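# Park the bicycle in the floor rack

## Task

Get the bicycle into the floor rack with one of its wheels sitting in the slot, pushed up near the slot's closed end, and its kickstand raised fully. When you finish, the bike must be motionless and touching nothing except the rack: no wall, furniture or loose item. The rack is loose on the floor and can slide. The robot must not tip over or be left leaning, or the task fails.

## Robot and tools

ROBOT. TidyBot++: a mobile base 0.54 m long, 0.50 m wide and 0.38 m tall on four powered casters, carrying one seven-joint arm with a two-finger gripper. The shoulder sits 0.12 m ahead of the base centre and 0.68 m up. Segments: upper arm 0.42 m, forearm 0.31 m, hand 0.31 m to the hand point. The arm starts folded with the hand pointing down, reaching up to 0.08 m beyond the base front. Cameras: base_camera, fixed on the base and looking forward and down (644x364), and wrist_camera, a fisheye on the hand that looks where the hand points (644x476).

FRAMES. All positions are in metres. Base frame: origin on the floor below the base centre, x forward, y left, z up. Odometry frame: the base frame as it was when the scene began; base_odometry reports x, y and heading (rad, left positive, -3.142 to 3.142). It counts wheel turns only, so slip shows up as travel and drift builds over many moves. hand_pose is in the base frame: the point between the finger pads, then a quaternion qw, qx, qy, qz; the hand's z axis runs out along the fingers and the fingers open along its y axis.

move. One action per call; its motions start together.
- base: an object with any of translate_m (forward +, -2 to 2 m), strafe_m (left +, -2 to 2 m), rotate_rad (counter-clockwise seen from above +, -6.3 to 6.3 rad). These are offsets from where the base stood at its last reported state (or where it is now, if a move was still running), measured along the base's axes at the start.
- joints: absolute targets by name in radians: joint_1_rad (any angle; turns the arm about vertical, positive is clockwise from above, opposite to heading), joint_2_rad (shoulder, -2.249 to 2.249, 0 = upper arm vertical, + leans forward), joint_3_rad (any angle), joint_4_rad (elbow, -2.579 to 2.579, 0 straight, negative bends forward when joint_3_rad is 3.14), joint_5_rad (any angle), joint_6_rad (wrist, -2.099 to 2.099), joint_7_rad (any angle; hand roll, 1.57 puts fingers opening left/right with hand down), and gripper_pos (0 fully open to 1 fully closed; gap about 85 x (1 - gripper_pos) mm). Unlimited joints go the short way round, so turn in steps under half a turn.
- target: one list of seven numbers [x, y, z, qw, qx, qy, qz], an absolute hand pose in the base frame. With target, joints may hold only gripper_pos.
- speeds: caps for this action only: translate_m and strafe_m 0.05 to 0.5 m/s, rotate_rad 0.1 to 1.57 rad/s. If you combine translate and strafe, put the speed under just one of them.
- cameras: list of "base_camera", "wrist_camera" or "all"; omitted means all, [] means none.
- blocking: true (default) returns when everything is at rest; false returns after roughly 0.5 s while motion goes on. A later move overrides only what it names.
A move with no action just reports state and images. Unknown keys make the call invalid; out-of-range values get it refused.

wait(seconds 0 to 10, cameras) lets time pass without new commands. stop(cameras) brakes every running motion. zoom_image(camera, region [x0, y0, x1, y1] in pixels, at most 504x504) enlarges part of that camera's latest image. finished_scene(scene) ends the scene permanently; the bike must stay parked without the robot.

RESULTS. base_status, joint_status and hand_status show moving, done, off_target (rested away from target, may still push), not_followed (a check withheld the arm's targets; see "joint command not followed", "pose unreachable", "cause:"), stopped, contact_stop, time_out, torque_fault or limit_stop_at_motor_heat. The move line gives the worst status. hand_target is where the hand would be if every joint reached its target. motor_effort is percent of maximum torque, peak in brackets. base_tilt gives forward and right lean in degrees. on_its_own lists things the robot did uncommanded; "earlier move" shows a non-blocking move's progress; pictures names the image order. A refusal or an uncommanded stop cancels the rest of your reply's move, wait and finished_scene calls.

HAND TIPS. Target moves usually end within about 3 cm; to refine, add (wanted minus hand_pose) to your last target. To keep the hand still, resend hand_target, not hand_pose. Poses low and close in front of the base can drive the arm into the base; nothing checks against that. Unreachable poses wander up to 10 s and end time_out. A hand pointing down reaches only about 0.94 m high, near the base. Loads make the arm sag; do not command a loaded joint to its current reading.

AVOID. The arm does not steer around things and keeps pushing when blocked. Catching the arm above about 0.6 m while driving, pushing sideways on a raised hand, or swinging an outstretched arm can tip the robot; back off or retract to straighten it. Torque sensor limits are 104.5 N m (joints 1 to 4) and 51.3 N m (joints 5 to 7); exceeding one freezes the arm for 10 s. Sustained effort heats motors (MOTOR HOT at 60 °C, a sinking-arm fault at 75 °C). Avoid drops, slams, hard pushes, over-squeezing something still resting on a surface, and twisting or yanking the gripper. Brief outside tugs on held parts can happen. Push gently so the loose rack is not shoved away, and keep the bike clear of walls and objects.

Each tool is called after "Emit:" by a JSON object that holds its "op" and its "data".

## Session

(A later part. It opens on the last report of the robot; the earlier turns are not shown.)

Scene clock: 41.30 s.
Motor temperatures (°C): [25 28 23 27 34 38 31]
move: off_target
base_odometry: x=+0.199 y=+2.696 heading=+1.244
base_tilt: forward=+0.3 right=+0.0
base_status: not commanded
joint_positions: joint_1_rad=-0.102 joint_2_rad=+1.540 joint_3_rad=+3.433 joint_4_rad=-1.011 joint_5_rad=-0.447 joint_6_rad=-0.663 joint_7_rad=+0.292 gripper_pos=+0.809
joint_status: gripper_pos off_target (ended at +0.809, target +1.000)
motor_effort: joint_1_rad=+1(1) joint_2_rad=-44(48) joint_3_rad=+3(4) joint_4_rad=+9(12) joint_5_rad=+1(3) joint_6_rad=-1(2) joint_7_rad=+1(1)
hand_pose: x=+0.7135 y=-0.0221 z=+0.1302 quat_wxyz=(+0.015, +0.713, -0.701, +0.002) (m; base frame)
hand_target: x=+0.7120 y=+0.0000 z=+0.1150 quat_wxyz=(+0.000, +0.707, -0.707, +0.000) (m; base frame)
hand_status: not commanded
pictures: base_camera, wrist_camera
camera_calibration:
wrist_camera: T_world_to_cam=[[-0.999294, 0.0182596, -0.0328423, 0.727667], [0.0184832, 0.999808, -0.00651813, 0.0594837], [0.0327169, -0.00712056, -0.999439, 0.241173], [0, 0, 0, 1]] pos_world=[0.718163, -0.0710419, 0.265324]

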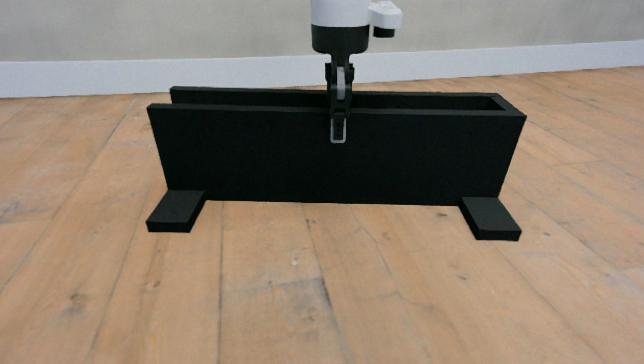

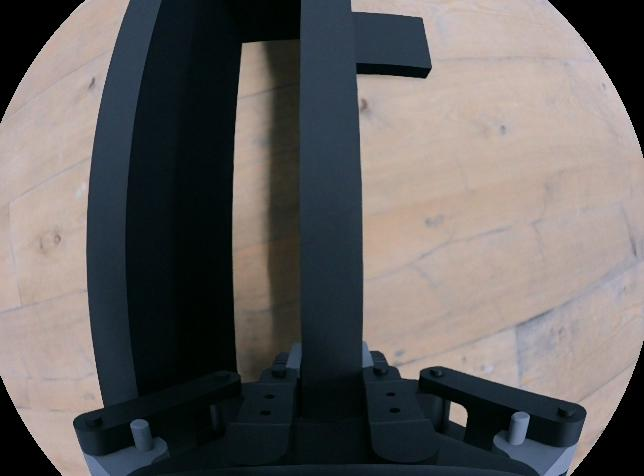

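Emit:
{"op": "move", "data": {"target": [0.70, 0.0, 0.225, 0, 0.7071, -0.7071, 0]}}

Emit:
{"op": "move", "data": {"base": {"translate_m": -0.6, "strafe_m": 1.05}}}

Scene clock: 43.53 s.
Motor temperatures (°C): [25 28 23 27 34 38 31]
move: off_target
base_odometry: x=+0.199 y=+2.696 heading=+1.244
base_tilt: forward=+0.3 right=+0.0
base_status: not commanded
joint_positions: joint_1_rad=-0.134 joint_2_rad=+1.369 joint_3_rad=+3.433 joint_4_rad=-1.269 joint_5_rad=-0.448 joint_6_rad=-0.649 joint_7_rad=+0.297 gripper_pos=+0.809
joint_status: not commanded
motor_effort: joint_1_rad=+1(1) joint_2_rad=-55(58) joint_3_rad=+6(6) joint_4_rad=+11(13) joint_5_rad=+1(3) joint_6_rad=+0(5) joint_7_rad=+1(1)
hand_pose: x=+0.6624 y=-0.0175 z=+0.1897 quat_wxyz=(+0.038, +0.700, -0.713, -0.020) (m; base frame)
hand_target: x=+0.7000 y=+0.0000 z=+0.2250 quat_wxyz=(+0.000, +0.707, -0.707, +0.000) (m; base frame)
hand_status: off_target (0.054 m and 5.0 deg from the pose sent, 0.098 m and 2.0 deg at the start)
pictures: base_camera, wrist_camera
camera_calibration:
wrist_camera: T_world_to_cam=[[-0.998058, 0.0548786, 0.0294869, 0.666493], [0.0545427, 0.998438, -0.0120769, 0.0332717], [-0.0301036, -0.0104452, -0.999492, 0.343878], [0, 0, 0, 1]] pos_world=[0.673735, -0.0662041, 0.324452]

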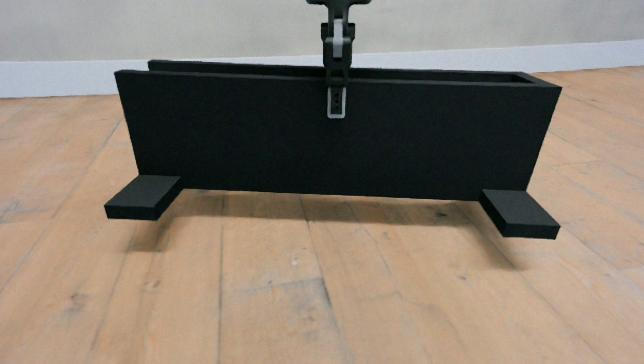

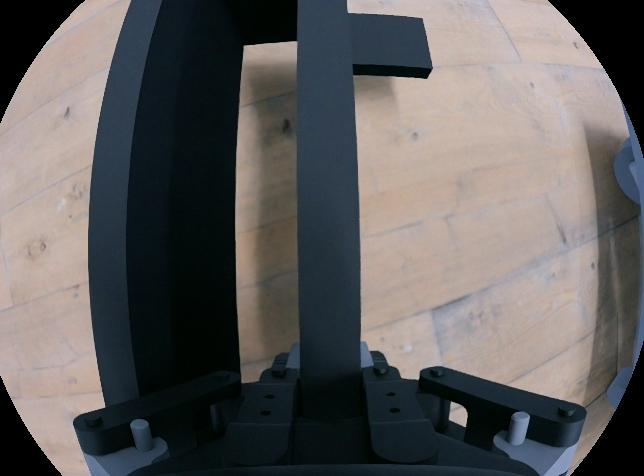

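Scene clock: 47.30 s.
Motor temperatures (°C): [25 28 23 27 34 38 31]
move: done
base_odometry: x=-0.989 y=+2.465 heading=+1.244
base_tilt: forward=+0.2 right=-0.1
base_status: done
joint_positions: joint_1_rad=-0.153 joint_2_rad=+1.369 joint_3_rad=+3.433 joint_4_rad=-1.270 joint_5_rad=-0.454 joint_6_rad=-0.649 joint_7_rad=+0.297 gripper_pos=+0.809
joint_status: not commanded
motor_effort: joint_1_rad=+1(4) joint_2_rad=-56(57) joint_3_rad=+6(8) joint_4_rad=+11(13) joint_5_rad=+2(3) joint_6_rad=+0(2) joint_7_rad=+0(1)
hand_pose: x=+0.6624 y=-0.0060 z=+0.1895 quat_wxyz=(+0.037, +0.705, -0.708, -0.020) (m; base frame)
hand_target: x=+0.7000 y=+0.0000 z=+0.2250 quat_wxyz=(+0.000, +0.707, -0.707, +0.000) (m; base frame)
hand_status: not commanded
pictures: base_camera, wrist_camera
camera_calibration:
wrist_camera: T_world_to_cam=[[-0.998755, 0.0403022, 0.0294003, 0.666266], [0.0400429, 0.999154, -0.00935598, 0.0309546], [-0.0297525, -0.00816706, -0.999524, 0.34362], [0, 0, 0, 1]] pos_world=[0.674421, -0.054974, 0.324158]

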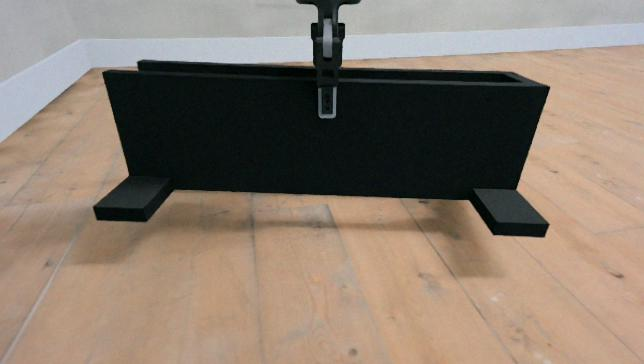

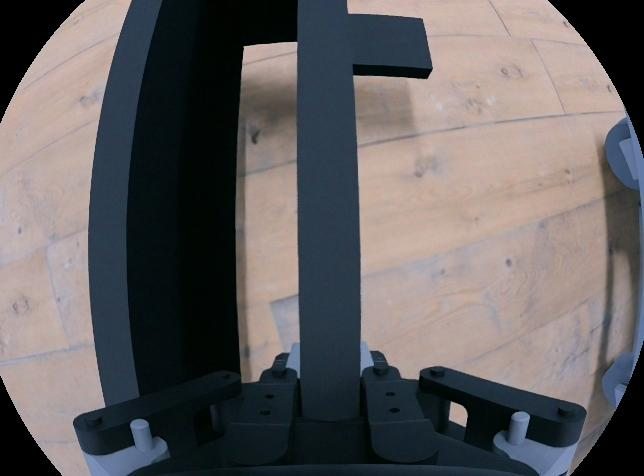

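Emit:
{"op": "move", "data": {"base": {"translate_m": -1.722, "strafe_m": -0.837}, "cameras": []}}

Emit:
{"op": "move", "data": {"base": {"rotate_rad": -1.0}}}

Scene clock: 52.77 s.
Motor temperatures (°C): [25 28 23 27 34 38 31]
move: done
base_odometry: x=-0.749 y=+0.565 heading=+1.244
base_tilt: forward=+0.2 right=+0.0
base_status: done
joint_positions: joint_1_rad=-0.153 joint_2_rad=+1.369 joint_3_rad=+3.433 joint_4_rad=-1.276 joint_5_rad=-0.455 joint_6_rad=-0.649 joint_7_rad=+0.298 gripper_pos=+0.809
joint_status: not commanded
motor_effort: joint_1_rad=+1(3) joint_2_rad=-55(57) joint_3_rad=+6(7) joint_4_rad=+11(13) joint_5_rad=+3(3) joint_6_rad=+0(2) joint_7_rad=+1(1)
hand_pose: x=+0.6591 y=-0.0064 z=+0.1889 quat_wxyz=(+0.039, +0.704, -0.709, -0.022) (m; base frame)
hand_target: x=+0.7000 y=+0.0000 z=+0.2250 quat_wxyz=(+0.000, +0.707, -0.707, +0.000) (m; base frame)
hand_status: not commanded
pictures: none
No camera images: "cameras" was empty.

Scene clock: 55.07 s.
Motor temperatures (°C): [25 28 23 27 34 38 31]
move: done
base_odometry: x=-0.749 y=+0.565 heading=+0.243
base_tilt: forward=+0.3 right=+0.0
base_status: done
joint_positions: joint_1_rad=-0.145 joint_2_rad=+1.367 joint_3_rad=+3.442 joint_4_rad=-1.272 joint_5_rad=-0.460 joint_6_rad=-0.649 joint_7_rad=+0.299 gripper_pos=+0.809
joint_status: not commanded
motor_effort: joint_1_rad=+1(9) joint_2_rad=-56(57) joint_3_rad=+7(10) joint_4_rad=+11(12) joint_5_rad=+3(4) joint_6_rad=+0(3) joint_7_rad=+0(1)
hand_pose: x=+0.6630 y=-0.0148 z=+0.1909 quat_wxyz=(+0.038, +0.700, -0.713, -0.018) (m; base frame)
hand_target: x=+0.7000 y=+0.0000 z=+0.2250 quat_wxyz=(+0.000, +0.707, -0.707, +0.000) (m; base frame)
hand_status: not commanded
pictures: base_camera, wrist_camera
camera_calibration:
wrist_camera: T_world_to_cam=[[-0.998149, 0.0546051, 0.0267788, 0.66748], [0.0542208, 0.998418, -0.0148728, 0.0313868], [-0.0275486, -0.0133933, -0.999531, 0.343459], [0, 0, 0, 1]] pos_world=[0.674005, -0.0631849, 0.325891]

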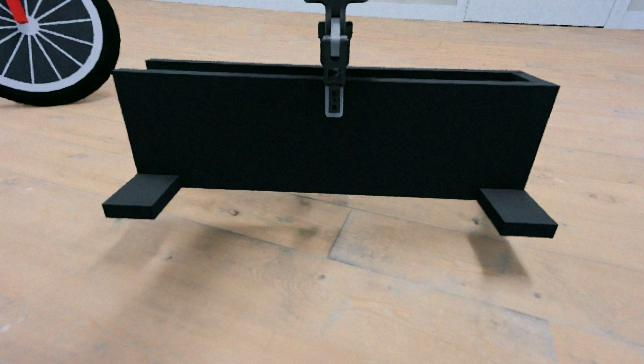

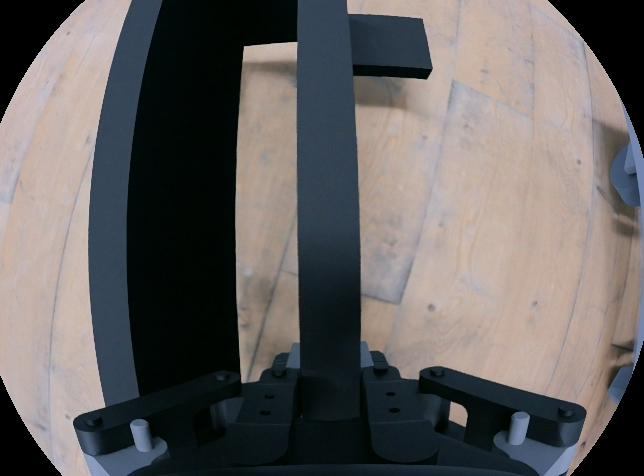

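Emit:
{"op": "move", "data": {"base": {"rotate_rad": 0.5, "translate_m": -0.1}}}

Emit:
{"op": "zoom_image", "data": {"camera": "base_camera", "region": [0, 0, 400, 200]}}

Scene clock: 57.20 s.
Motor temperatures (°C): [25 29 23 27 34 38 31]
move: done
base_odometry: x=-0.847 y=+0.541 heading=+0.744
base_tilt: forward=+0.3 right=+0.0
base_status: done
joint_positions: joint_1_rad=-0.147 joint_2_rad=+1.367 joint_3_rad=+3.420 joint_4_rad=-1.276 joint_5_rad=-0.469 joint_6_rad=-0.649 joint_7_rad=+0.302 gripper_pos=+0.809
joint_status: not commanded
motor_effort: joint_1_rad=+1(11) joint_2_rad=-55(57) joint_3_rad=+5(13) joint_4_rad=+11(14) joint_5_rad=+2(4) joint_6_rad=+0(3) joint_7_rad=+1(1)
hand_pose: x=+0.6598 y=+0.0004 z=+0.1888 quat_wxyz=(+0.031, +0.701, -0.712, -0.029) (m; base frame)
hand_target: x=+0.7000 y=+0.0000 z=+0.2250 quat_wxyz=(+0.000, +0.707, -0.707, +0.000) (m; base frame)
hand_status: not commanded
pictures: base_camera, wrist_camera
camera_calibration:
wrist_camera: T_world_to_cam=[[-0.998027, 0.0532355, 0.0332739, 0.662204], [0.0536267, 0.998501, 0.0109759, 0.0118119], [-0.0326397, 0.0127386, -0.999386, 0.34477], [0, 0, 0, 1]] pos_world=[0.671518, -0.0514389, 0.322395]

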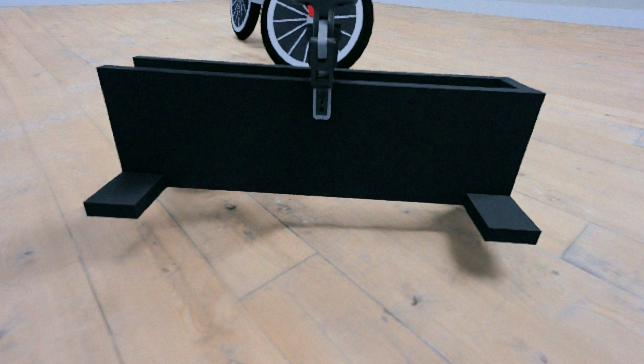

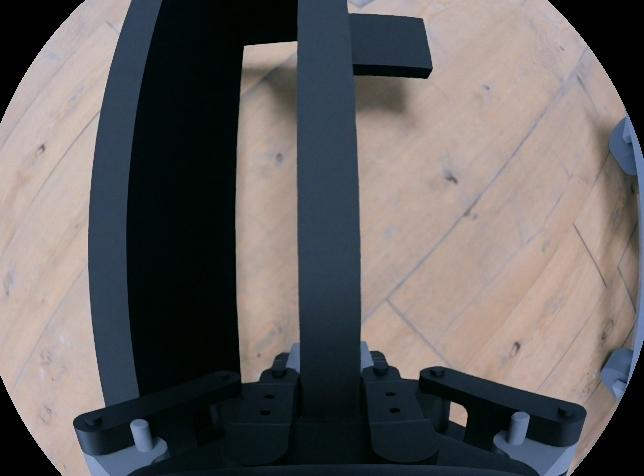

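Scaled by 1.260.

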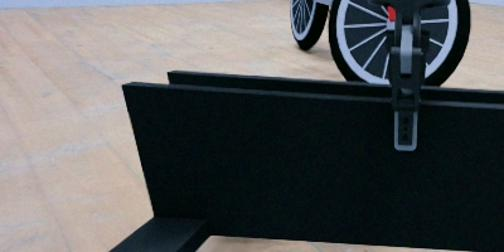

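Emit:
{"op": "move", "data": {"base": {"rotate_rad": 0.4, "translate_m": -0.15}, "cameras": ["base_camera"]}}

Emit:
{"op": "zoom_image", "data": {"camera": "base_camera", "region": [344, 0, 644, 120]}}

Scene clock: 60.23 s.
Motor temperatures (°C): [25 29 23 27 34 38 31]
move: done
base_odometry: x=-0.957 y=+0.439 heading=+1.145
base_tilt: forward=+0.2 right=+0.0
base_status: done
joint_positions: joint_1_rad=-0.144 joint_2_rad=+1.366 joint_3_rad=+3.423 joint_4_rad=-1.278 joint_5_rad=-0.473 joint_6_rad=-0.649 joint_7_rad=+0.303 gripper_pos=+0.809
joint_status: not commanded
motor_effort: joint_1_rad=+1(13) joint_2_rad=-55(58) joint_3_rad=+6(14) joint_4_rad=+11(14) joint_5_rad=+1(4) joint_6_rad=-1(4) joint_7_rad=+0(1)
hand_pose: x=+0.6595 y=-0.0020 z=+0.1891 quat_wxyz=(+0.031, +0.699, -0.714, -0.028) (m; base frame)
hand_target: x=+0.7000 y=+0.0000 z=+0.2250 quat_wxyz=(+0.000, +0.707, -0.707, +0.000) (m; base frame)
hand_status: not commanded
pictures: base_camera

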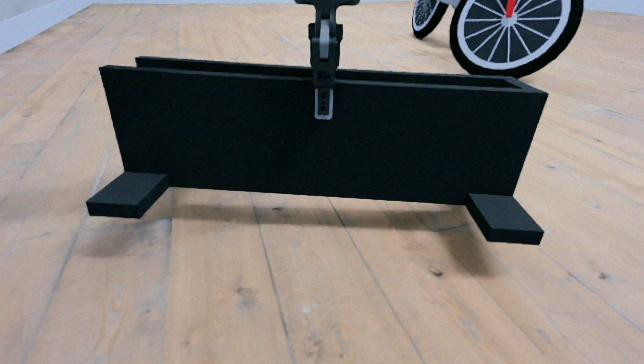

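Scaled by 1.680.

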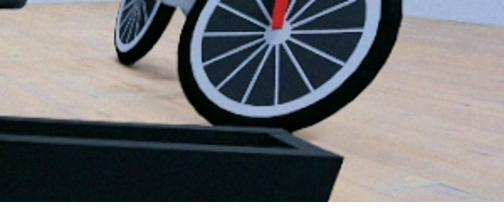

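Emit:
{"op": "move", "data": {"base": {"rotate_rad": -1.294}, "cameras": []}}

Emit:
{"op": "move", "data": {"base": {"translate_m": 0.302, "strafe_m": 0.42}, "cameras": ["base_camera"]}}

Scene clock: 63.23 s.
Motor temperatures (°C): [25 29 23 27 34 38 31]
move: done
base_odometry: x=-0.957 y=+0.439 heading=-0.150
base_tilt: forward=+0.2 right=+0.0
base_status: done
joint_positions: joint_1_rad=-0.145 joint_2_rad=+1.362 joint_3_rad=+3.443 joint_4_rad=-1.271 joint_5_rad=-0.473 joint_6_rad=-0.649 joint_7_rad=+0.303 gripper_pos=+0.809
joint_status: not commanded
motor_effort: joint_1_rad=+1(9) joint_2_rad=-56(57) joint_3_rad=+5(10) joint_4_rad=+11(12) joint_5_rad=+2(4) joint_6_rad=+0(4) joint_7_rad=+1(1)
hand_pose: x=+0.6664 y=-0.0129 z=+0.1934 quat_wxyz=(+0.033, +0.698, -0.715, -0.017) (m; base frame)
hand_target: x=+0.7000 y=+0.0000 z=+0.2250 quat_wxyz=(+0.000, +0.707, -0.707, +0.000) (m; base frame)
hand_status: not commanded
pictures: none
No camera images: "cameras" was empty.

Scene clock: 65.63 s.
Motor temperatures (°C): [25 29 23 27 34 38 31]
move: done
base_odometry: x=-0.596 y=+0.810 heading=-0.149
base_tilt: forward=+0.3 right=-0.1
base_status: done
joint_positions: joint_1_rad=-0.159 joint_2_rad=+1.362 joint_3_rad=+3.435 joint_4_rad=-1.273 joint_5_rad=-0.473 joint_6_rad=-0.649 joint_7_rad=+0.303 gripper_pos=+0.809
joint_status: not commanded
motor_effort: joint_1_rad=+1(6) joint_2_rad=-56(59) joint_3_rad=+6(9) joint_4_rad=+11(14) joint_5_rad=+2(3) joint_6_rad=+0(1) joint_7_rad=+1(1)
hand_pose: x=+0.6649 y=+0.0000 z=+0.1926 quat_wxyz=(+0.031, +0.703, -0.710, -0.021) (m; base frame)
hand_target: x=+0.7000 y=+0.0000 z=+0.2250 quat_wxyz=(+0.000, +0.707, -0.707, +0.000) (m; base frame)
hand_status: not commanded
pictures: base_camera

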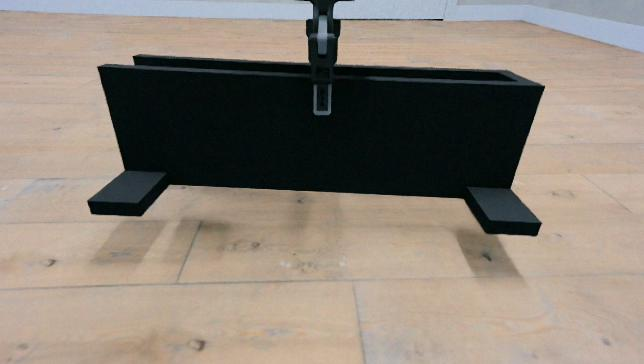

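Emit:
{"op": "move", "data": {"target": [0.705, 0.0, 0.165, 0, 0.7071, -0.7071, 0], "cameras": []}}

Emit:
{"op": "move", "data": {"target": [0.705, 0.0, 0.13, 0, 0.7071, -0.7071, 0]}}

Scene clock: 67.10 s.
Motor temperatures (°C): [25 29 23 27 34 38 31]
move: off_target
base_odometry: x=-0.596 y=+0.810 heading=-0.149
base_tilt: forward=+0.3 right=+0.0
base_status: not commanded
joint_positions: joint_1_rad=-0.154 joint_2_rad=+1.473 joint_3_rad=+3.434 joint_4_rad=-1.174 joint_5_rad=-0.473 joint_6_rad=-0.648 joint_7_rad=+0.303 gripper_pos=+0.809
joint_status: not commanded
motor_effort: joint_1_rad=+1(2) joint_2_rad=-53(57) joint_3_rad=+4(7) joint_4_rad=+10(12) joint_5_rad=+1(3) joint_6_rad=-1(3) joint_7_rad=+0(1)
hand_pose: x=+0.6649 y=-0.0019 z=+0.1447 quat_wxyz=(+0.039, +0.711, -0.701, -0.023) (m; base frame)
hand_target: x=+0.7050 y=+0.0000 z=+0.1650 quat_wxyz=(+0.000, +0.707, -0.707, +0.000) (m; base frame)
hand_status: off_target (0.045 m and 5.3 deg from the pose sent, 0.049 m and 4.3 deg at the start)
pictures: none
No camera images: "cameras" was empty.

Scene clock: 67.93 s.
Motor temperatures (°C): [25 29 23 27 34 38 31]
move: off_target
base_odometry: x=-0.596 y=+0.810 heading=-0.149
base_tilt: forward=+0.3 right=+0.0
base_status: not commanded
joint_positions: joint_1_rad=-0.144 joint_2_rad=+1.506 joint_3_rad=+3.434 joint_4_rad=-1.100 joint_5_rad=-0.473 joint_6_rad=-0.642 joint_7_rad=+0.303 gripper_pos=+0.809
joint_status: not commanded
motor_effort: joint_1_rad=+1(1) joint_2_rad=-49(53) joint_3_rad=+3(4) joint_4_rad=+9(11) joint_5_rad=+2(2) joint_6_rad=-2(3) joint_7_rad=+1(1)
hand_pose: x=+0.6902 y=-0.0026 z=+0.1357 quat_wxyz=(+0.023, +0.716, -0.698, -0.009) (m; base frame)
hand_target: x=+0.7050 y=+0.0000 z=+0.1300 quat_wxyz=(+0.000, +0.707, -0.707, +0.000) (m; base frame)
hand_status: off_target (0.016 m and 3.2 deg from the pose sent, 0.043 m and 5.3 deg at the start)
pictures: base_camera, wrist_camera
camera_calibration:
wrist_camera: T_world_to_cam=[[-0.999917, 0.0115059, -0.00574737, 0.701031], [0.0115269, 0.999927, -0.00361916, 0.0448498], [0.00570531, -0.00368511, -0.999977, 0.266336], [0, 0, 0, 1]] pos_world=[0.698937, -0.0519311, 0.270521]

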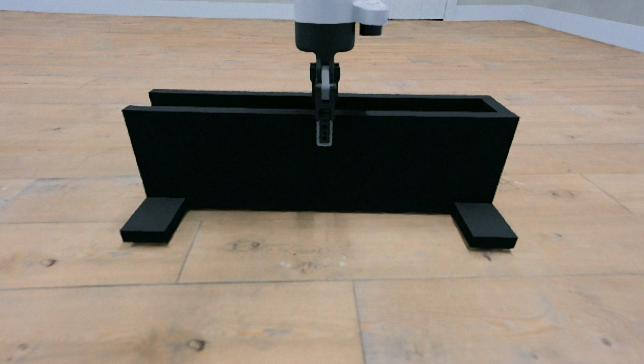

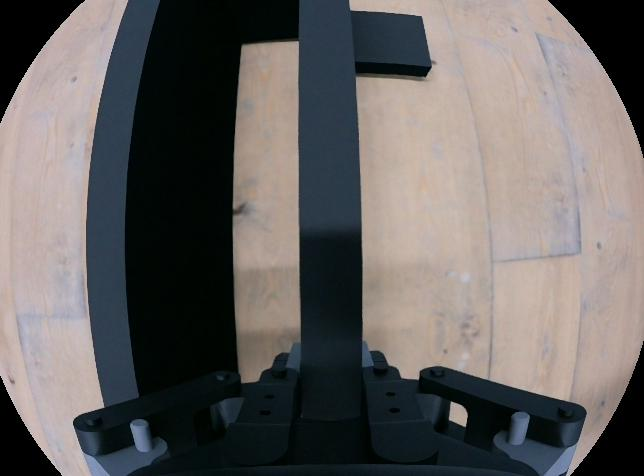

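Emit:
{"op": "move", "data": {"target": [0.70, 0.0, 0.112, 0, 0.7071, -0.7071, 0], "cameras": ["base_camera"]}}

Emit:
{"op": "move", "data": {"joints": {"gripper_pos": 0.4}}}

Scene clock: 68.70 s.
Motor temperatures (°C): [25 29 23 27 34 38 31]
move: off_target
base_odometry: x=-0.596 y=+0.810 heading=-0.149
base_tilt: forward=+0.3 right=+0.0
base_status: not commanded
joint_positions: joint_1_rad=-0.143 joint_2_rad=+1.518 joint_3_rad=+3.434 joint_4_rad=-1.085 joint_5_rad=-0.473 joint_6_rad=-0.631 joint_7_rad=+0.303 gripper_pos=+0.809
joint_status: not commanded
motor_effort: joint_1_rad=+1(2) joint_2_rad=-44(49) joint_3_rad=+4(4) joint_4_rad=+9(10) joint_5_rad=+2(2) joint_6_rad=-1(3) joint_7_rad=+1(1)
hand_pose: x=+0.6958 y=-0.0032 z=+0.1315 quat_wxyz=(+0.019, +0.717, -0.697, -0.003) (m; base frame)
hand_target: x=+0.7000 y=+0.0000 z=+0.1120 quat_wxyz=(+0.000, +0.707, -0.707, +0.000) (m; base frame)
hand_status: off_target (0.020 m and 2.8 deg from the pose sent, 0.026 m and 3.2 deg at the start)
pictures: base_camera

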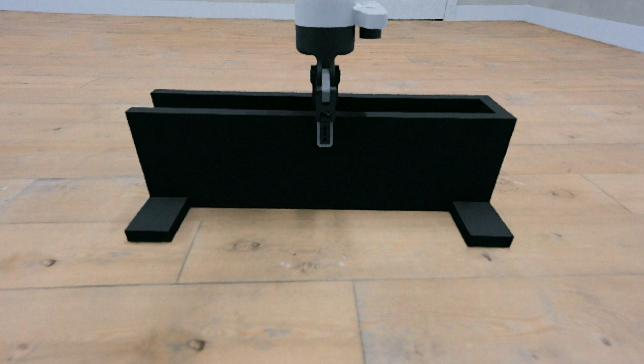

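Scene clock: 69.57 s.
Motor temperatures (°C): [25 29 23 27 34 38 31]
move: done
base_odometry: x=-0.596 y=+0.810 heading=-0.149
base_tilt: forward=+0.2 right=+0.0
base_status: not commanded
joint_positions: joint_1_rad=-0.142 joint_2_rad=+1.526 joint_3_rad=+3.434 joint_4_rad=-1.084 joint_5_rad=-0.473 joint_6_rad=-0.631 joint_7_rad=+0.303 gripper_pos=+0.400
joint_status: all done
motor_effort: joint_1_rad=+1(1) joint_2_rad=-46(46) joint_3_rad=+3(4) joint_4_rad=+8(9) joint_5_rad=+1(2) joint_6_rad=-1(2) joint_7_rad=+1(1)
hand_pose: x=+0.6921 y=-0.0040 z=+0.1270 quat_wxyz=(+0.022, +0.717, -0.697, -0.005) (m; base frame)
hand_target: x=+0.7000 y=+0.0000 z=+0.1120 quat_wxyz=(+0.000, +0.707, -0.707, +0.000) (m; base frame)
hand_status: not commanded
pictures: base_camera, wrist_camera
camera_calibration:
wrist_camera: T_world_to_cam=[[-0.999888, 0.007886, -0.0127449, 0.703706], [0.00797831, 0.999942, -0.00720794, 0.0490536], [0.0126873, -0.00730881, -0.999893, 0.25271], [0, 0, 0, 1]] pos_world=[0.70003, -0.0527532, 0.262005]

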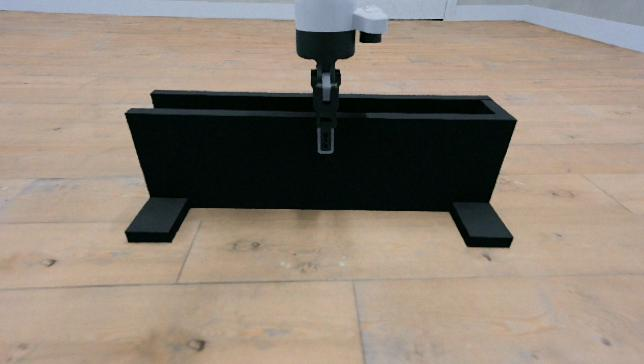

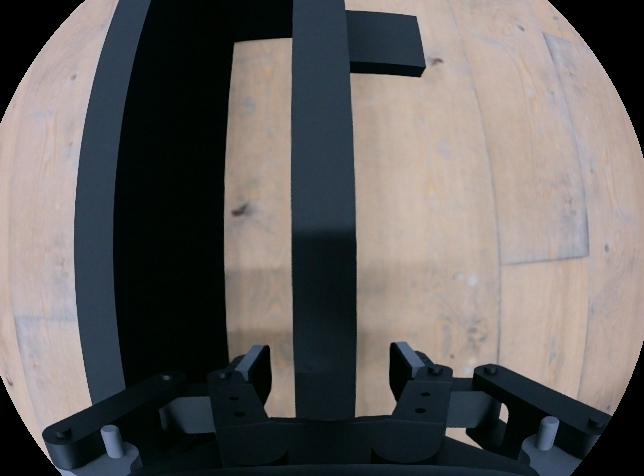

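Emit:
{"op": "move", "data": {"target": [0.695, 0.0, 0.33, 0, 0.7071, -0.7071, 0], "cameras": []}}

Emit:
{"op": "move", "data": {"base": {"translate_m": -0.3}, "joints": {"joint_1_rad": 0.0, "joint_2_rad": -0.366, "joint_3_rad": 3.111, "joint_4_rad": -2.54, "joint_5_rad": 0.018, "joint_6_rad": 0.18, "joint_7_rad": 1.54, "gripper_pos": 0.0}, "cameras": []}}

Emit:
{"op": "move", "data": {"base": {"rotate_rad": 0.75}}}

Emit:
{"op": "zoom_image", "data": {"camera": "wrist_camera", "region": [80, 100, 560, 380]}}

Emit:
{"op": "zoom_image", "data": {"camera": "base_camera", "region": [100, 0, 600, 200]}}

Scene clock: 72.50 s.
Motor temperatures (°C): [25 29 23 27 34 38 31]
move: off_target
base_odometry: x=-0.596 y=+0.810 heading=-0.149
base_tilt: forward=+0.2 right=+0.0
base_status: not commanded
joint_positions: joint_1_rad=-0.155 joint_2_rad=+1.095 joint_3_rad=+3.441 joint_4_rad=-1.346 joint_5_rad=-0.473 joint_6_rad=-0.690 joint_7_rad=+0.303 gripper_pos=+0.400
joint_status: not commanded
motor_effort: joint_1_rad=+1(1) joint_2_rad=-44(49) joint_3_rad=+3(4) joint_4_rad=+11(12) joint_5_rad=+1(2) joint_6_rad=+0(1) joint_7_rad=+1(1)
hand_pose: x=+0.7240 y=+0.0090 z=+0.3330 quat_wxyz=(-0.040, +0.694, -0.719, +0.018) (m; base frame)
hand_target: x=+0.6950 y=+0.0000 z=+0.3300 quat_wxyz=(+0.000, +0.707, -0.707, +0.000) (m; base frame)
hand_status: off_target (0.030 m and 5.4 deg from the pose sent, 0.203 m and 3.1 deg at the start)
pictures: none
No camera images: "cameras" was empty.

Scene clock: 75.50 s.
Motor temperatures (°C): [25 29 23 27 34 38 31]
move: done
base_odometry: x=-0.893 y=+0.854 heading=-0.150
base_tilt: forward=+0.3 right=+0.0
base_status: done
joint_positions: joint_1_rad=-0.018 joint_2_rad=-0.351 joint_3_rad=+3.140 joint_4_rad=-2.523 joint_5_rad=-0.032 joint_6_rad=+0.108 joint_7_rad=+1.499 gripper_pos=+0.000
joint_status: all done
motor_effort: joint_1_rad=+1(2) joint_2_rad=-5(46) joint_3_rad=+0(4) joint_4_rad=+19(20) joint_5_rad=+1(2) joint_6_rad=+7(8) joint_7_rad=+1(2)
hand_pose: x=+0.5074 y=+0.0080 z=+0.7516 quat_wxyz=(-0.030, +0.858, -0.037, +0.512) (m; base frame)
hand_target: x=+0.5105 y=+0.0145 z=+0.7683 quat_wxyz=(-0.008, +0.840, +0.010, +0.543) (m; base frame)
hand_status: not commanded
pictures: none
No camera images: "cameras" was empty.

Scene clock: 77.17 s.
Motor temperatures (°C): [25 29 23 27 34 38 31]
move: done
base_odometry: x=-0.893 y=+0.854 heading=+0.600
base_tilt: forward=+0.2 right=+0.0
base_status: done
joint_positions: joint_1_rad=-0.014 joint_2_rad=-0.351 joint_3_rad=+3.133 joint_4_rad=-2.523 joint_5_rad=-0.031 joint_6_rad=+0.110 joint_7_rad=+1.501 gripper_pos=+0.000
joint_status: not commanded
motor_effort: joint_1_rad=+1(2) joint_2_rad=-5(6) joint_3_rad=+0(2) joint_4_rad=+19(19) joint_5_rad=+1(2) joint_6_rad=+7(8) joint_7_rad=+1(1)
hand_pose: x=+0.5077 y=+0.0089 z=+0.7523 quat_wxyz=(-0.029, +0.857, -0.034, +0.513) (m; base frame)
hand_target: x=+0.5105 y=+0.0145 z=+0.7683 quat_wxyz=(-0.008, +0.840, +0.010, +0.543) (m; base frame)
hand_status: not commanded
pictures: base_camera, wrist_camera
camera_calibration:
wrist_camera: T_world_to_cam=[[-0.00118994, -0.99015, -0.140009, 0.124818], [-0.485036, 0.123009, -0.8658, 0.946166], [0.874494, 0.0668791, -0.480404, 0.0513214], [0, 0, 0, 1]] pos_world=[0.414192, 0.00377006, 0.861321]

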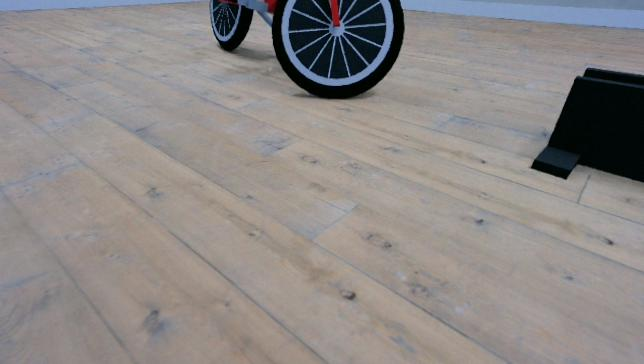

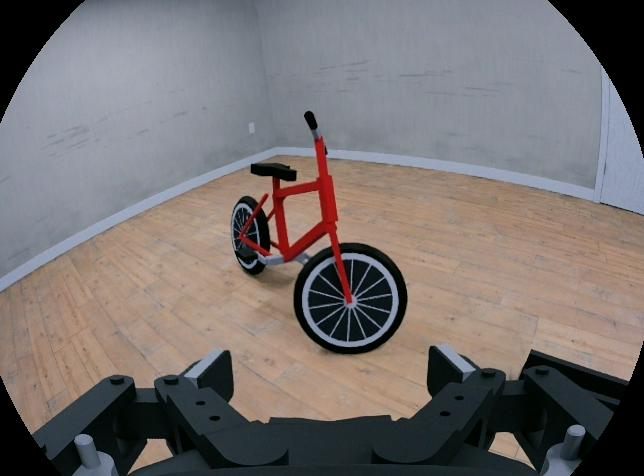

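Scaled by 1.050.

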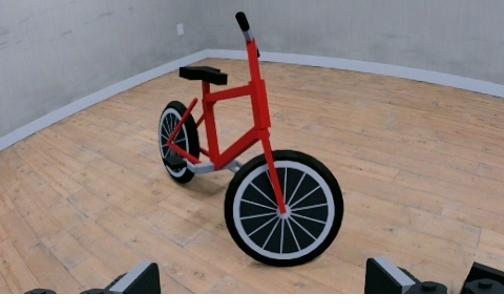

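Scaled by 1.008.

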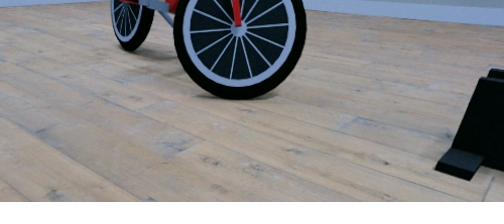

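Emit:
{"op": "move", "data": {"base": {"translate_m": -0.28, "strafe_m": -1.02}, "cameras": []}}

Emit:
{"op": "move", "data": {"base": {"translate_m": 0.53, "strafe_m": -0.36, "rotate_rad": 0.83}}}

Emit:
{"op": "zoom_image", "data": {"camera": "wrist_camera", "region": [200, 130, 450, 420]}}

Scene clock: 81.80 s.
Motor temperatures (°C): [25 29 23 27 34 38 31]
move: done
base_odometry: x=-0.548 y=-0.146 heading=+0.600
base_tilt: forward=+0.3 right=+0.0
base_status: done
joint_positions: joint_1_rad=-0.014 joint_2_rad=-0.351 joint_3_rad=+3.132 joint_4_rad=-2.524 joint_5_rad=-0.030 joint_6_rad=+0.111 joint_7_rad=+1.501 gripper_pos=+0.000
joint_status: not commanded
motor_effort: joint_1_rad=+1(1) joint_2_rad=-5(6) joint_3_rad=+0(2) joint_4_rad=+19(20) joint_5_rad=+1(2) joint_6_rad=+8(8) joint_7_rad=+1(1)
hand_pose: x=+0.5076 y=+0.0093 z=+0.7521 quat_wxyz=(-0.029, +0.857, -0.033, +0.513) (m; base frame)
hand_target: x=+0.5105 y=+0.0145 z=+0.7683 quat_wxyz=(-0.008, +0.840, +0.010, +0.543) (m; base frame)
hand_status: not commanded
pictures: none
No camera images: "cameras" was empty.

Scene clock: 84.63 s.
Motor temperatures (°C): [25 29 23 27 34 38 31]
move: done
base_odometry: x=+0.093 y=-0.144 heading=+1.431
base_tilt: forward=+0.2 right=+0.0
base_status: done
joint_positions: joint_1_rad=-0.013 joint_2_rad=-0.353 joint_3_rad=+3.132 joint_4_rad=-2.525 joint_5_rad=-0.030 joint_6_rad=+0.111 joint_7_rad=+1.501 gripper_pos=+0.000
joint_status: not commanded
motor_effort: joint_1_rad=+1(2) joint_2_rad=-5(6) joint_3_rad=+0(2) joint_4_rad=+19(20) joint_5_rad=+1(2) joint_6_rad=+7(8) joint_7_rad=+1(1)
hand_pose: x=+0.5071 y=+0.0092 z=+0.7524 quat_wxyz=(-0.028, +0.857, -0.033, +0.514) (m; base frame)
hand_target: x=+0.5105 y=+0.0145 z=+0.7683 quat_wxyz=(-0.008, +0.840, +0.010, +0.543) (m; base frame)
hand_status: not commanded
pictures: base_camera, wrist_camera
camera_calibration:
wrist_camera: T_world_to_cam=[[-0.0000676502, -0.990304, -0.138916, 0.123712], [-0.484119, 0.121584, -0.866514, 0.945992], [0.875002, 0.067193, -0.479433, 0.0508903], [0, 0, 0, 1]] pos_world=[0.413452, 0.00407598, 0.861299]

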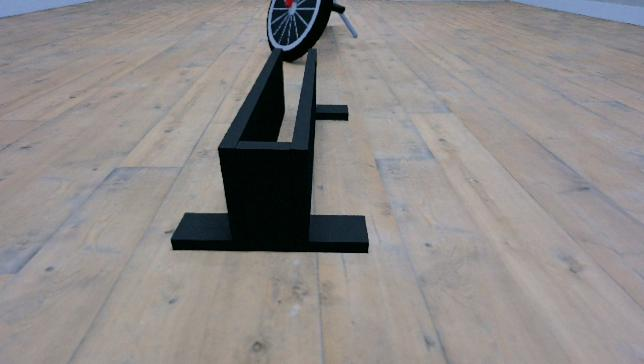

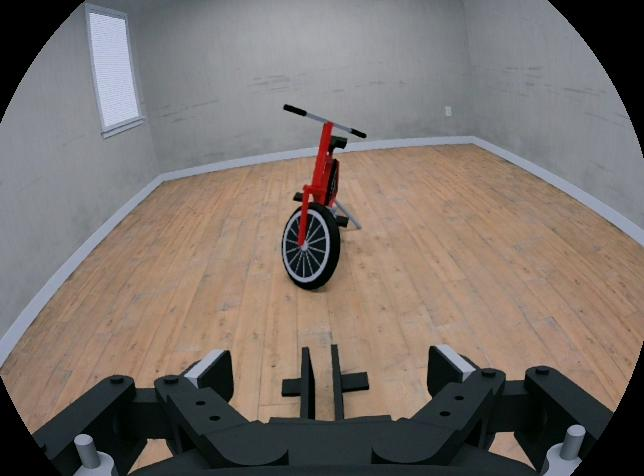

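Scaled by 1.738.

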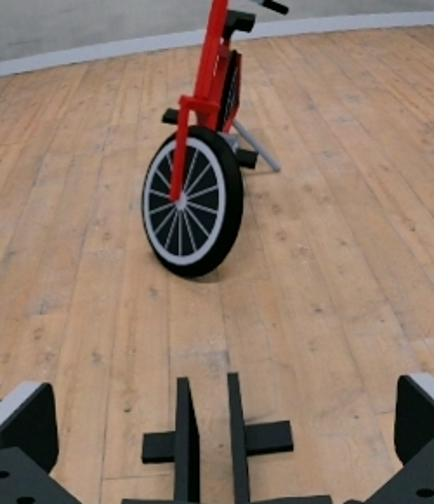

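Emit:
{"op": "move", "data": {"base": {"translate_m": 0.13}, "joints": {"joint_6_rad": -0.9, "gripper_pos": 0.35}, "cameras": []}}

Emit:
{"op": "move", "data": {"target": [0.73, 0.125, 0.28, 0, 1, 0, 0]}}

Scene clock: 87.53 s.
Motor temperatures (°C): [25 29 23 27 34 38 31]
move: done
base_odometry: x=+0.111 y=-0.015 heading=+1.431
base_tilt: forward=+0.2 right=+0.0
base_status: done
joint_positions: joint_1_rad=-0.013 joint_2_rad=-0.359 joint_3_rad=+3.132 joint_4_rad=-2.535 joint_5_rad=-0.030 joint_6_rad=-0.836 joint_7_rad=+1.501 gripper_pos=+0.350
joint_status: all done
motor_effort: joint_1_rad=+1(1) joint_2_rad=+0(5) joint_3_rad=+0(1) joint_4_rad=+15(20) joint_5_rad=+1(2) joint_6_rad=+1(8) joint_7_rad=+1(1)
hand_pose: x=+0.2696 y=+0.0113 z=+0.5882 quat_wxyz=(-0.013, +0.997, -0.033, +0.064) (m; base frame)
hand_target: x=+0.2480 y=-0.0004 z=+0.5857 quat_wxyz=(+0.012, +0.999, +0.004, +0.034) (m; base frame)
hand_status: not commanded
pictures: none
No camera images: "cameras" was empty.

Scene clock: 90.37 s.
Motor temperatures (°C): [25 29 23 27 34 38 31]
move: off_target
base_odometry: x=+0.111 y=-0.015 heading=+1.431
base_tilt: forward=+0.3 right=+0.0
base_status: not commanded
joint_positions: joint_1_rad=-0.200 joint_2_rad=+1.235 joint_3_rad=+3.150 joint_4_rad=-1.111 joint_5_rad=-0.030 joint_6_rad=-0.836 joint_7_rad=+1.441 gripper_pos=+0.350
joint_status: not commanded
motor_effort: joint_1_rad=+1(1) joint_2_rad=-47(49) joint_3_rad=-1(2) joint_4_rad=+12(16) joint_5_rad=+1(1) joint_6_rad=-1(2) joint_7_rad=+1(1)
hand_pose: x=+0.7158 y=+0.1242 z=+0.2894 quat_wxyz=(-0.004, +1.000, +0.023, -0.021) (m; base frame)
hand_target: x=+0.7300 y=+0.1250 z=+0.2800 quat_wxyz=(+0.000, +1.000, +0.000, +0.000) (m; base frame)
hand_status: off_target (0.017 m and 3.6 deg from the pose sent, 0.566 m and 8.4 deg at the start)
pictures: base_camera, wrist_camera
camera_calibration:
wrist_camera: T_world_to_cam=[[0.00752862, -0.998335, -0.057187, 0.145241], [-0.998171, -0.0109331, 0.0594552, 0.748272], [-0.0599815, 0.0566348, -0.996592, 0.458891], [0, 0, 0, 1]] pos_world=[0.773335, 0.127191, 0.421144]

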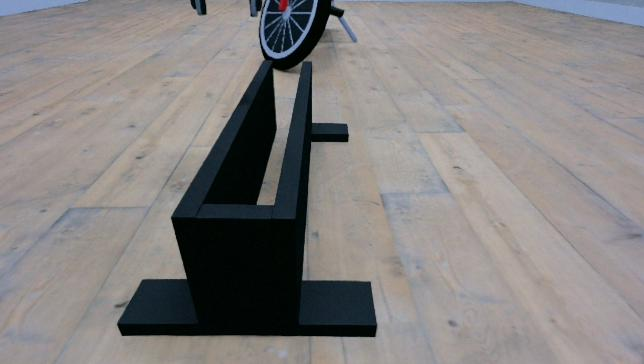

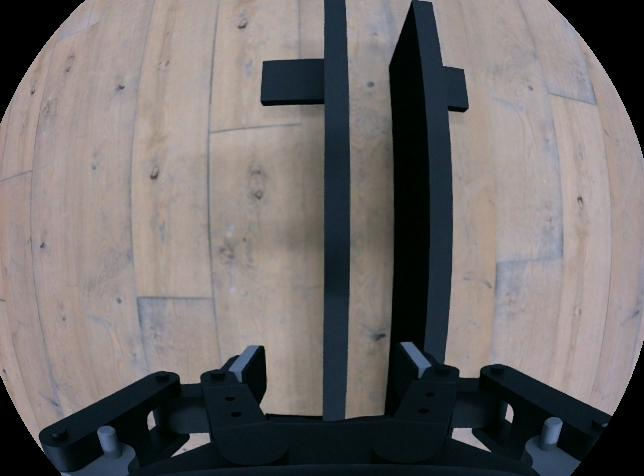

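Emit:
{"op": "move", "data": {"target": [0.725, 0.122, 0.17, 0, 1, 0, 0], "cameras": ["wrist_camera"]}}

Scene clock: 92.00 s.
Motor temperatures (°C): [25 29 23 27 34 38 31]
move: off_target
base_odometry: x=+0.111 y=-0.015 heading=+1.431
base_tilt: forward=+0.3 right=-0.1
base_status: not commanded
joint_positions: joint_1_rad=-0.200 joint_2_rad=+1.464 joint_3_rad=+3.151 joint_4_rad=-0.996 joint_5_rad=-0.030 joint_6_rad=-0.753 joint_7_rad=+1.441 gripper_pos=+0.350
joint_status: not commanded
motor_effort: joint_1_rad=+1(1) joint_2_rad=-47(52) joint_3_rad=-1(1) joint_4_rad=+11(13) joint_5_rad=+0(2) joint_6_rad=-1(1) joint_7_rad=+1(1)
hand_pose: x=+0.7009 y=+0.1203 z=+0.1721 quat_wxyz=(+0.001, +0.999, +0.023, -0.036) (m; base frame)
hand_target: x=+0.7250 y=+0.1220 z=+0.1700 quat_wxyz=(+0.000, +1.000, +0.000, +0.000) (m; base frame)
hand_status: off_target (0.024 m and 4.9 deg from the pose sent, 0.120 m and 3.6 deg at the start)
pictures: wrist_camera
camera_calibration:
wrist_camera: T_world_to_cam=[[0.00563639, -0.998823, -0.0481819, 0.134488], [-0.995897, -0.00995879, 0.0899466, 0.733439], [-0.0903206, 0.0474772, -0.99478, 0.363303], [0, 0, 0, 1]] pos_world=[0.762485, 0.124385, 0.301916]

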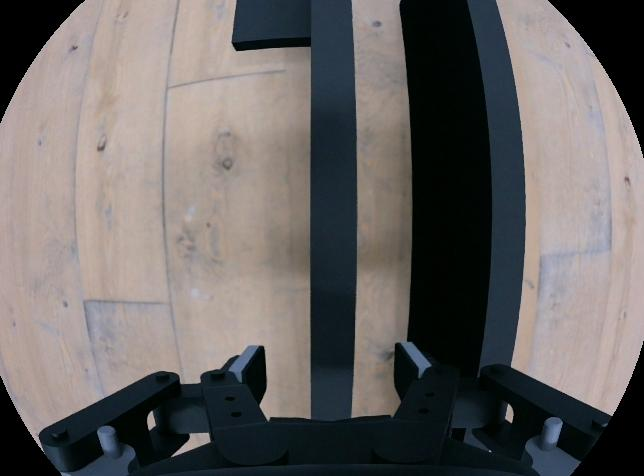

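Great. Lower, grip, lift.

Emit:
{"op": "move", "data": {"target": [0.735, 0.122, 0.118, 0, 1, 0, 0], "cameras": []}}

Emit:
{"op": "move", "data": {"joints": {"gripper_pos": 1.0}, "cameras": ["wrist_camera"]}}

Emit:
{"op": "move", "data": {"target": [0.74, 0.122, 0.21, 0, 1, 0, 0]}}

Scene clock: 140.57 s.
Motor temperatures (°C): [25 31 23 27 34 38 31]
move: off_target
base_odometry: x=+0.111 y=-0.015 heading=+1.431
base_tilt: forward=+0.3 right=+0.0
base_status: not commanded
joint_positions: joint_1_rad=-0.200 joint_2_rad=+1.591 joint_3_rad=+3.152 joint_4_rad=-0.824 joint_5_rad=-0.030 joint_6_rad=-0.753 joint_7_rad=+1.441 gripper_pos=+0.350
joint_status: not commanded
motor_effort: joint_1_rad=+1(1) joint_2_rad=-48(51) joint_3_rad=-1(1) joint_4_rad=+12(13) joint_5_rad=+1(2) joint_6_rad=+0(1) joint_7_rad=+1(1)
hand_pose: x=+0.7275 y=+0.1251 z=+0.1269 quat_wxyz=(-0.002, +1.000, +0.024, -0.014) (m; base frame)
hand_target: x=+0.7350 y=+0.1220 z=+0.1180 quat_wxyz=(+0.000, +1.000, +0.000, +0.000) (m; base frame)
hand_status: off_target (0.012 m and 3.2 deg from the pose sent, 0.064 m and 4.9 deg at the start)
pictures: none
No camera images: "cameras" was empty.

Scene clock: 141.47 s.
Motor temperatures (°C): [25 31 23 27 34 38 31]
move: off_target
base_odometry: x=+0.111 y=-0.015 heading=+1.431
base_tilt: forward=+0.2 right=-0.1
base_status: not commanded
joint_positions: joint_1_rad=-0.200 joint_2_rad=+1.591 joint_3_rad=+3.158 joint_4_rad=-0.824 joint_5_rad=-0.031 joint_6_rad=-0.753 joint_7_rad=+1.437 gripper_pos=+0.809
joint_status: gripper_pos off_target (ended at +0.809, target +1.000)
motor_effort: joint_1_rad=+1(2) joint_2_rad=-47(49) joint_3_rad=+0(4) joint_4_rad=+12(12) joint_5_rad=+1(2) joint_6_rad=+0(2) joint_7_rad=+2(2)
hand_pose: x=+0.7285 y=+0.1227 z=+0.1273 quat_wxyz=(+0.000, +1.000, +0.022, -0.013) (m; base frame)
hand_target: x=+0.7350 y=+0.1220 z=+0.1180 quat_wxyz=(+0.000, +1.000, +0.000, +0.000) (m; base frame)
hand_status: not commanded
pictures: wrist_camera
camera_calibration:
wrist_camera: T_world_to_cam=[[0.00525548, -0.998689, -0.0509262, 0.13521], [-0.999004, -0.00750026, 0.0439888, 0.772747], [-0.044313, 0.0506443, -0.997733, 0.287604], [0, 0, 0, 1]] pos_world=[0.784011, 0.126263, 0.259845]

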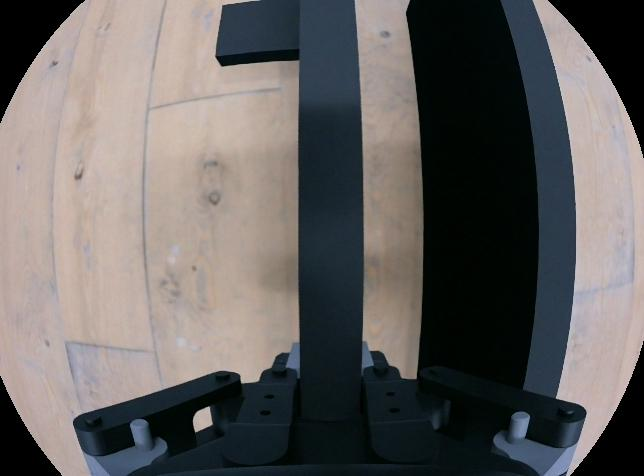

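Scene clock: 142.80 s.
Motor temperatures (°C): [25 31 23 27 34 38 31]
move: off_target
base_odometry: x=+0.111 y=-0.015 heading=+1.431
base_tilt: forward=+0.3 right=+0.0
base_status: not commanded
joint_positions: joint_1_rad=-0.200 joint_2_rad=+1.474 joint_3_rad=+3.158 joint_4_rad=-0.971 joint_5_rad=-0.031 joint_6_rad=-0.753 joint_7_rad=+1.437 gripper_pos=+0.809
joint_status: not commanded
motor_effort: joint_1_rad=+1(1) joint_2_rad=-59(60) joint_3_rad=+0(1) joint_4_rad=+14(15) joint_5_rad=+2(3) joint_6_rad=-3(5) joint_7_rad=+1(2)
hand_pose: x=+0.7106 y=+0.1186 z=+0.1707 quat_wxyz=(+0.002, +0.999, +0.021, -0.028) (m; base frame)
hand_target: x=+0.7400 y=+0.1220 z=+0.2100 quat_wxyz=(+0.000, +1.000, +0.000, +0.000) (m; base frame)
hand_status: off_target (0.049 m and 4.0 deg from the pose sent, 0.084 m and 2.9 deg at the start)
pictures: base_camera, wrist_camera
camera_calibration:
wrist_camera: T_world_to_cam=[[0.00150354, -0.998978, -0.045165, 0.135199], [-0.99729, -0.00481994, 0.0734098, 0.746357], [-0.0735525, 0.0449322, -0.996279, 0.351497], [0, 0, 0, 1]] pos_world=[0.769985, 0.122865, 0.301505]

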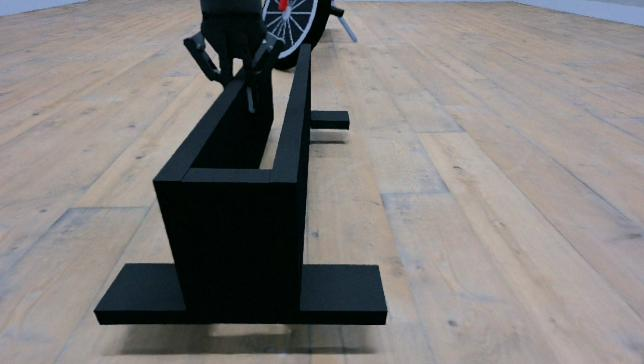

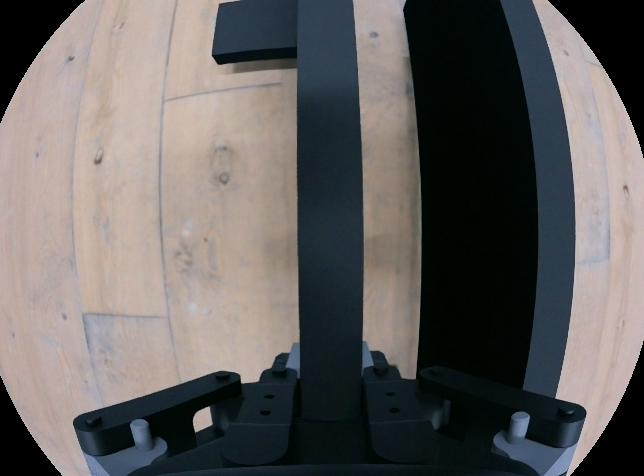

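Emit:
{"op": "move", "data": {"base": {"strafe_m": 0.234, "rotate_rad": -0.126}}}

Emit:
{"op": "zoom_image", "data": {"camera": "base_camera", "region": [150, 0, 450, 160]}}

Scene clock: 145.23 s.
Motor temperatures (°C): [25 31 23 27 34 38 31]
move: done
base_odometry: x=-0.121 y=+0.018 heading=+1.304
base_tilt: forward=+0.3 right=+0.0
base_status: done
joint_positions: joint_1_rad=-0.214 joint_2_rad=+1.474 joint_3_rad=+3.173 joint_4_rad=-0.971 joint_5_rad=-0.037 joint_6_rad=-0.753 joint_7_rad=+1.437 gripper_pos=+0.809
joint_status: not commanded
motor_effort: joint_1_rad=+1(10) joint_2_rad=-59(61) joint_3_rad=+0(6) joint_4_rad=+14(15) joint_5_rad=+2(4) joint_6_rad=-3(4) joint_7_rad=+1(1)
hand_pose: x=+0.7103 y=+0.1198 z=+0.1705 quat_wxyz=(+0.008, +0.999, +0.024, -0.027) (m; base frame)
hand_target: x=+0.7400 y=+0.1220 z=+0.2100 quat_wxyz=(+0.000, +1.000, +0.000, +0.000) (m; base frame)
hand_status: not commanded
pictures: base_camera, wrist_camera
camera_calibration:
wrist_camera: T_world_to_cam=[[0.00898094, -0.999363, -0.0345327, 0.129252], [-0.997381, -0.0114309, 0.0714156, 0.747301], [-0.0717649, 0.0338009, -0.996849, 0.351432], [0, 0, 0, 1]] pos_world=[0.769404, 0.125833, 0.301419]

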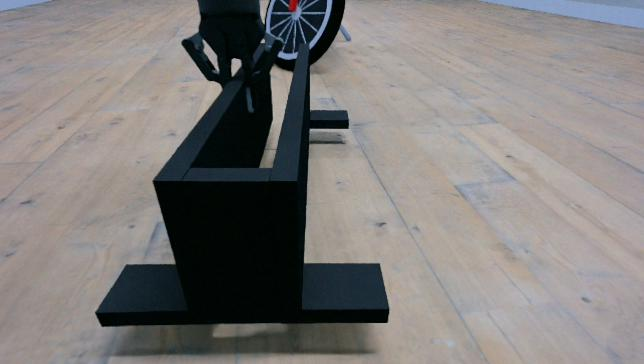

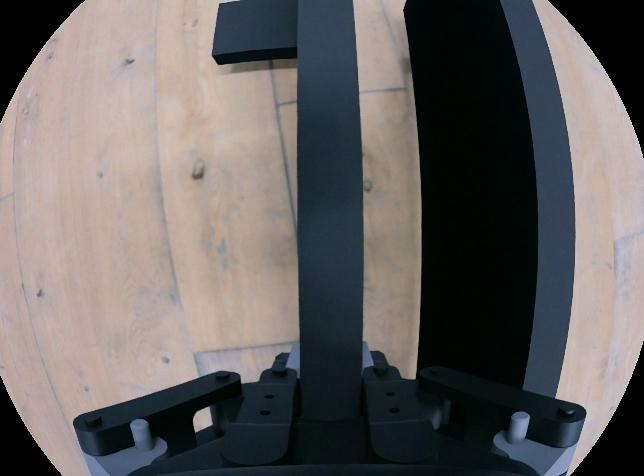

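Scaled by 1.680.

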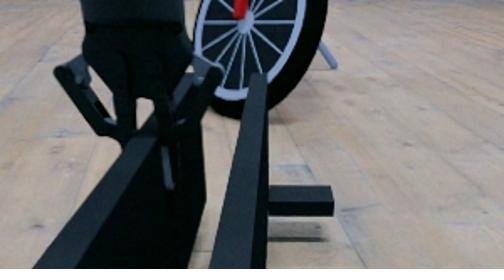

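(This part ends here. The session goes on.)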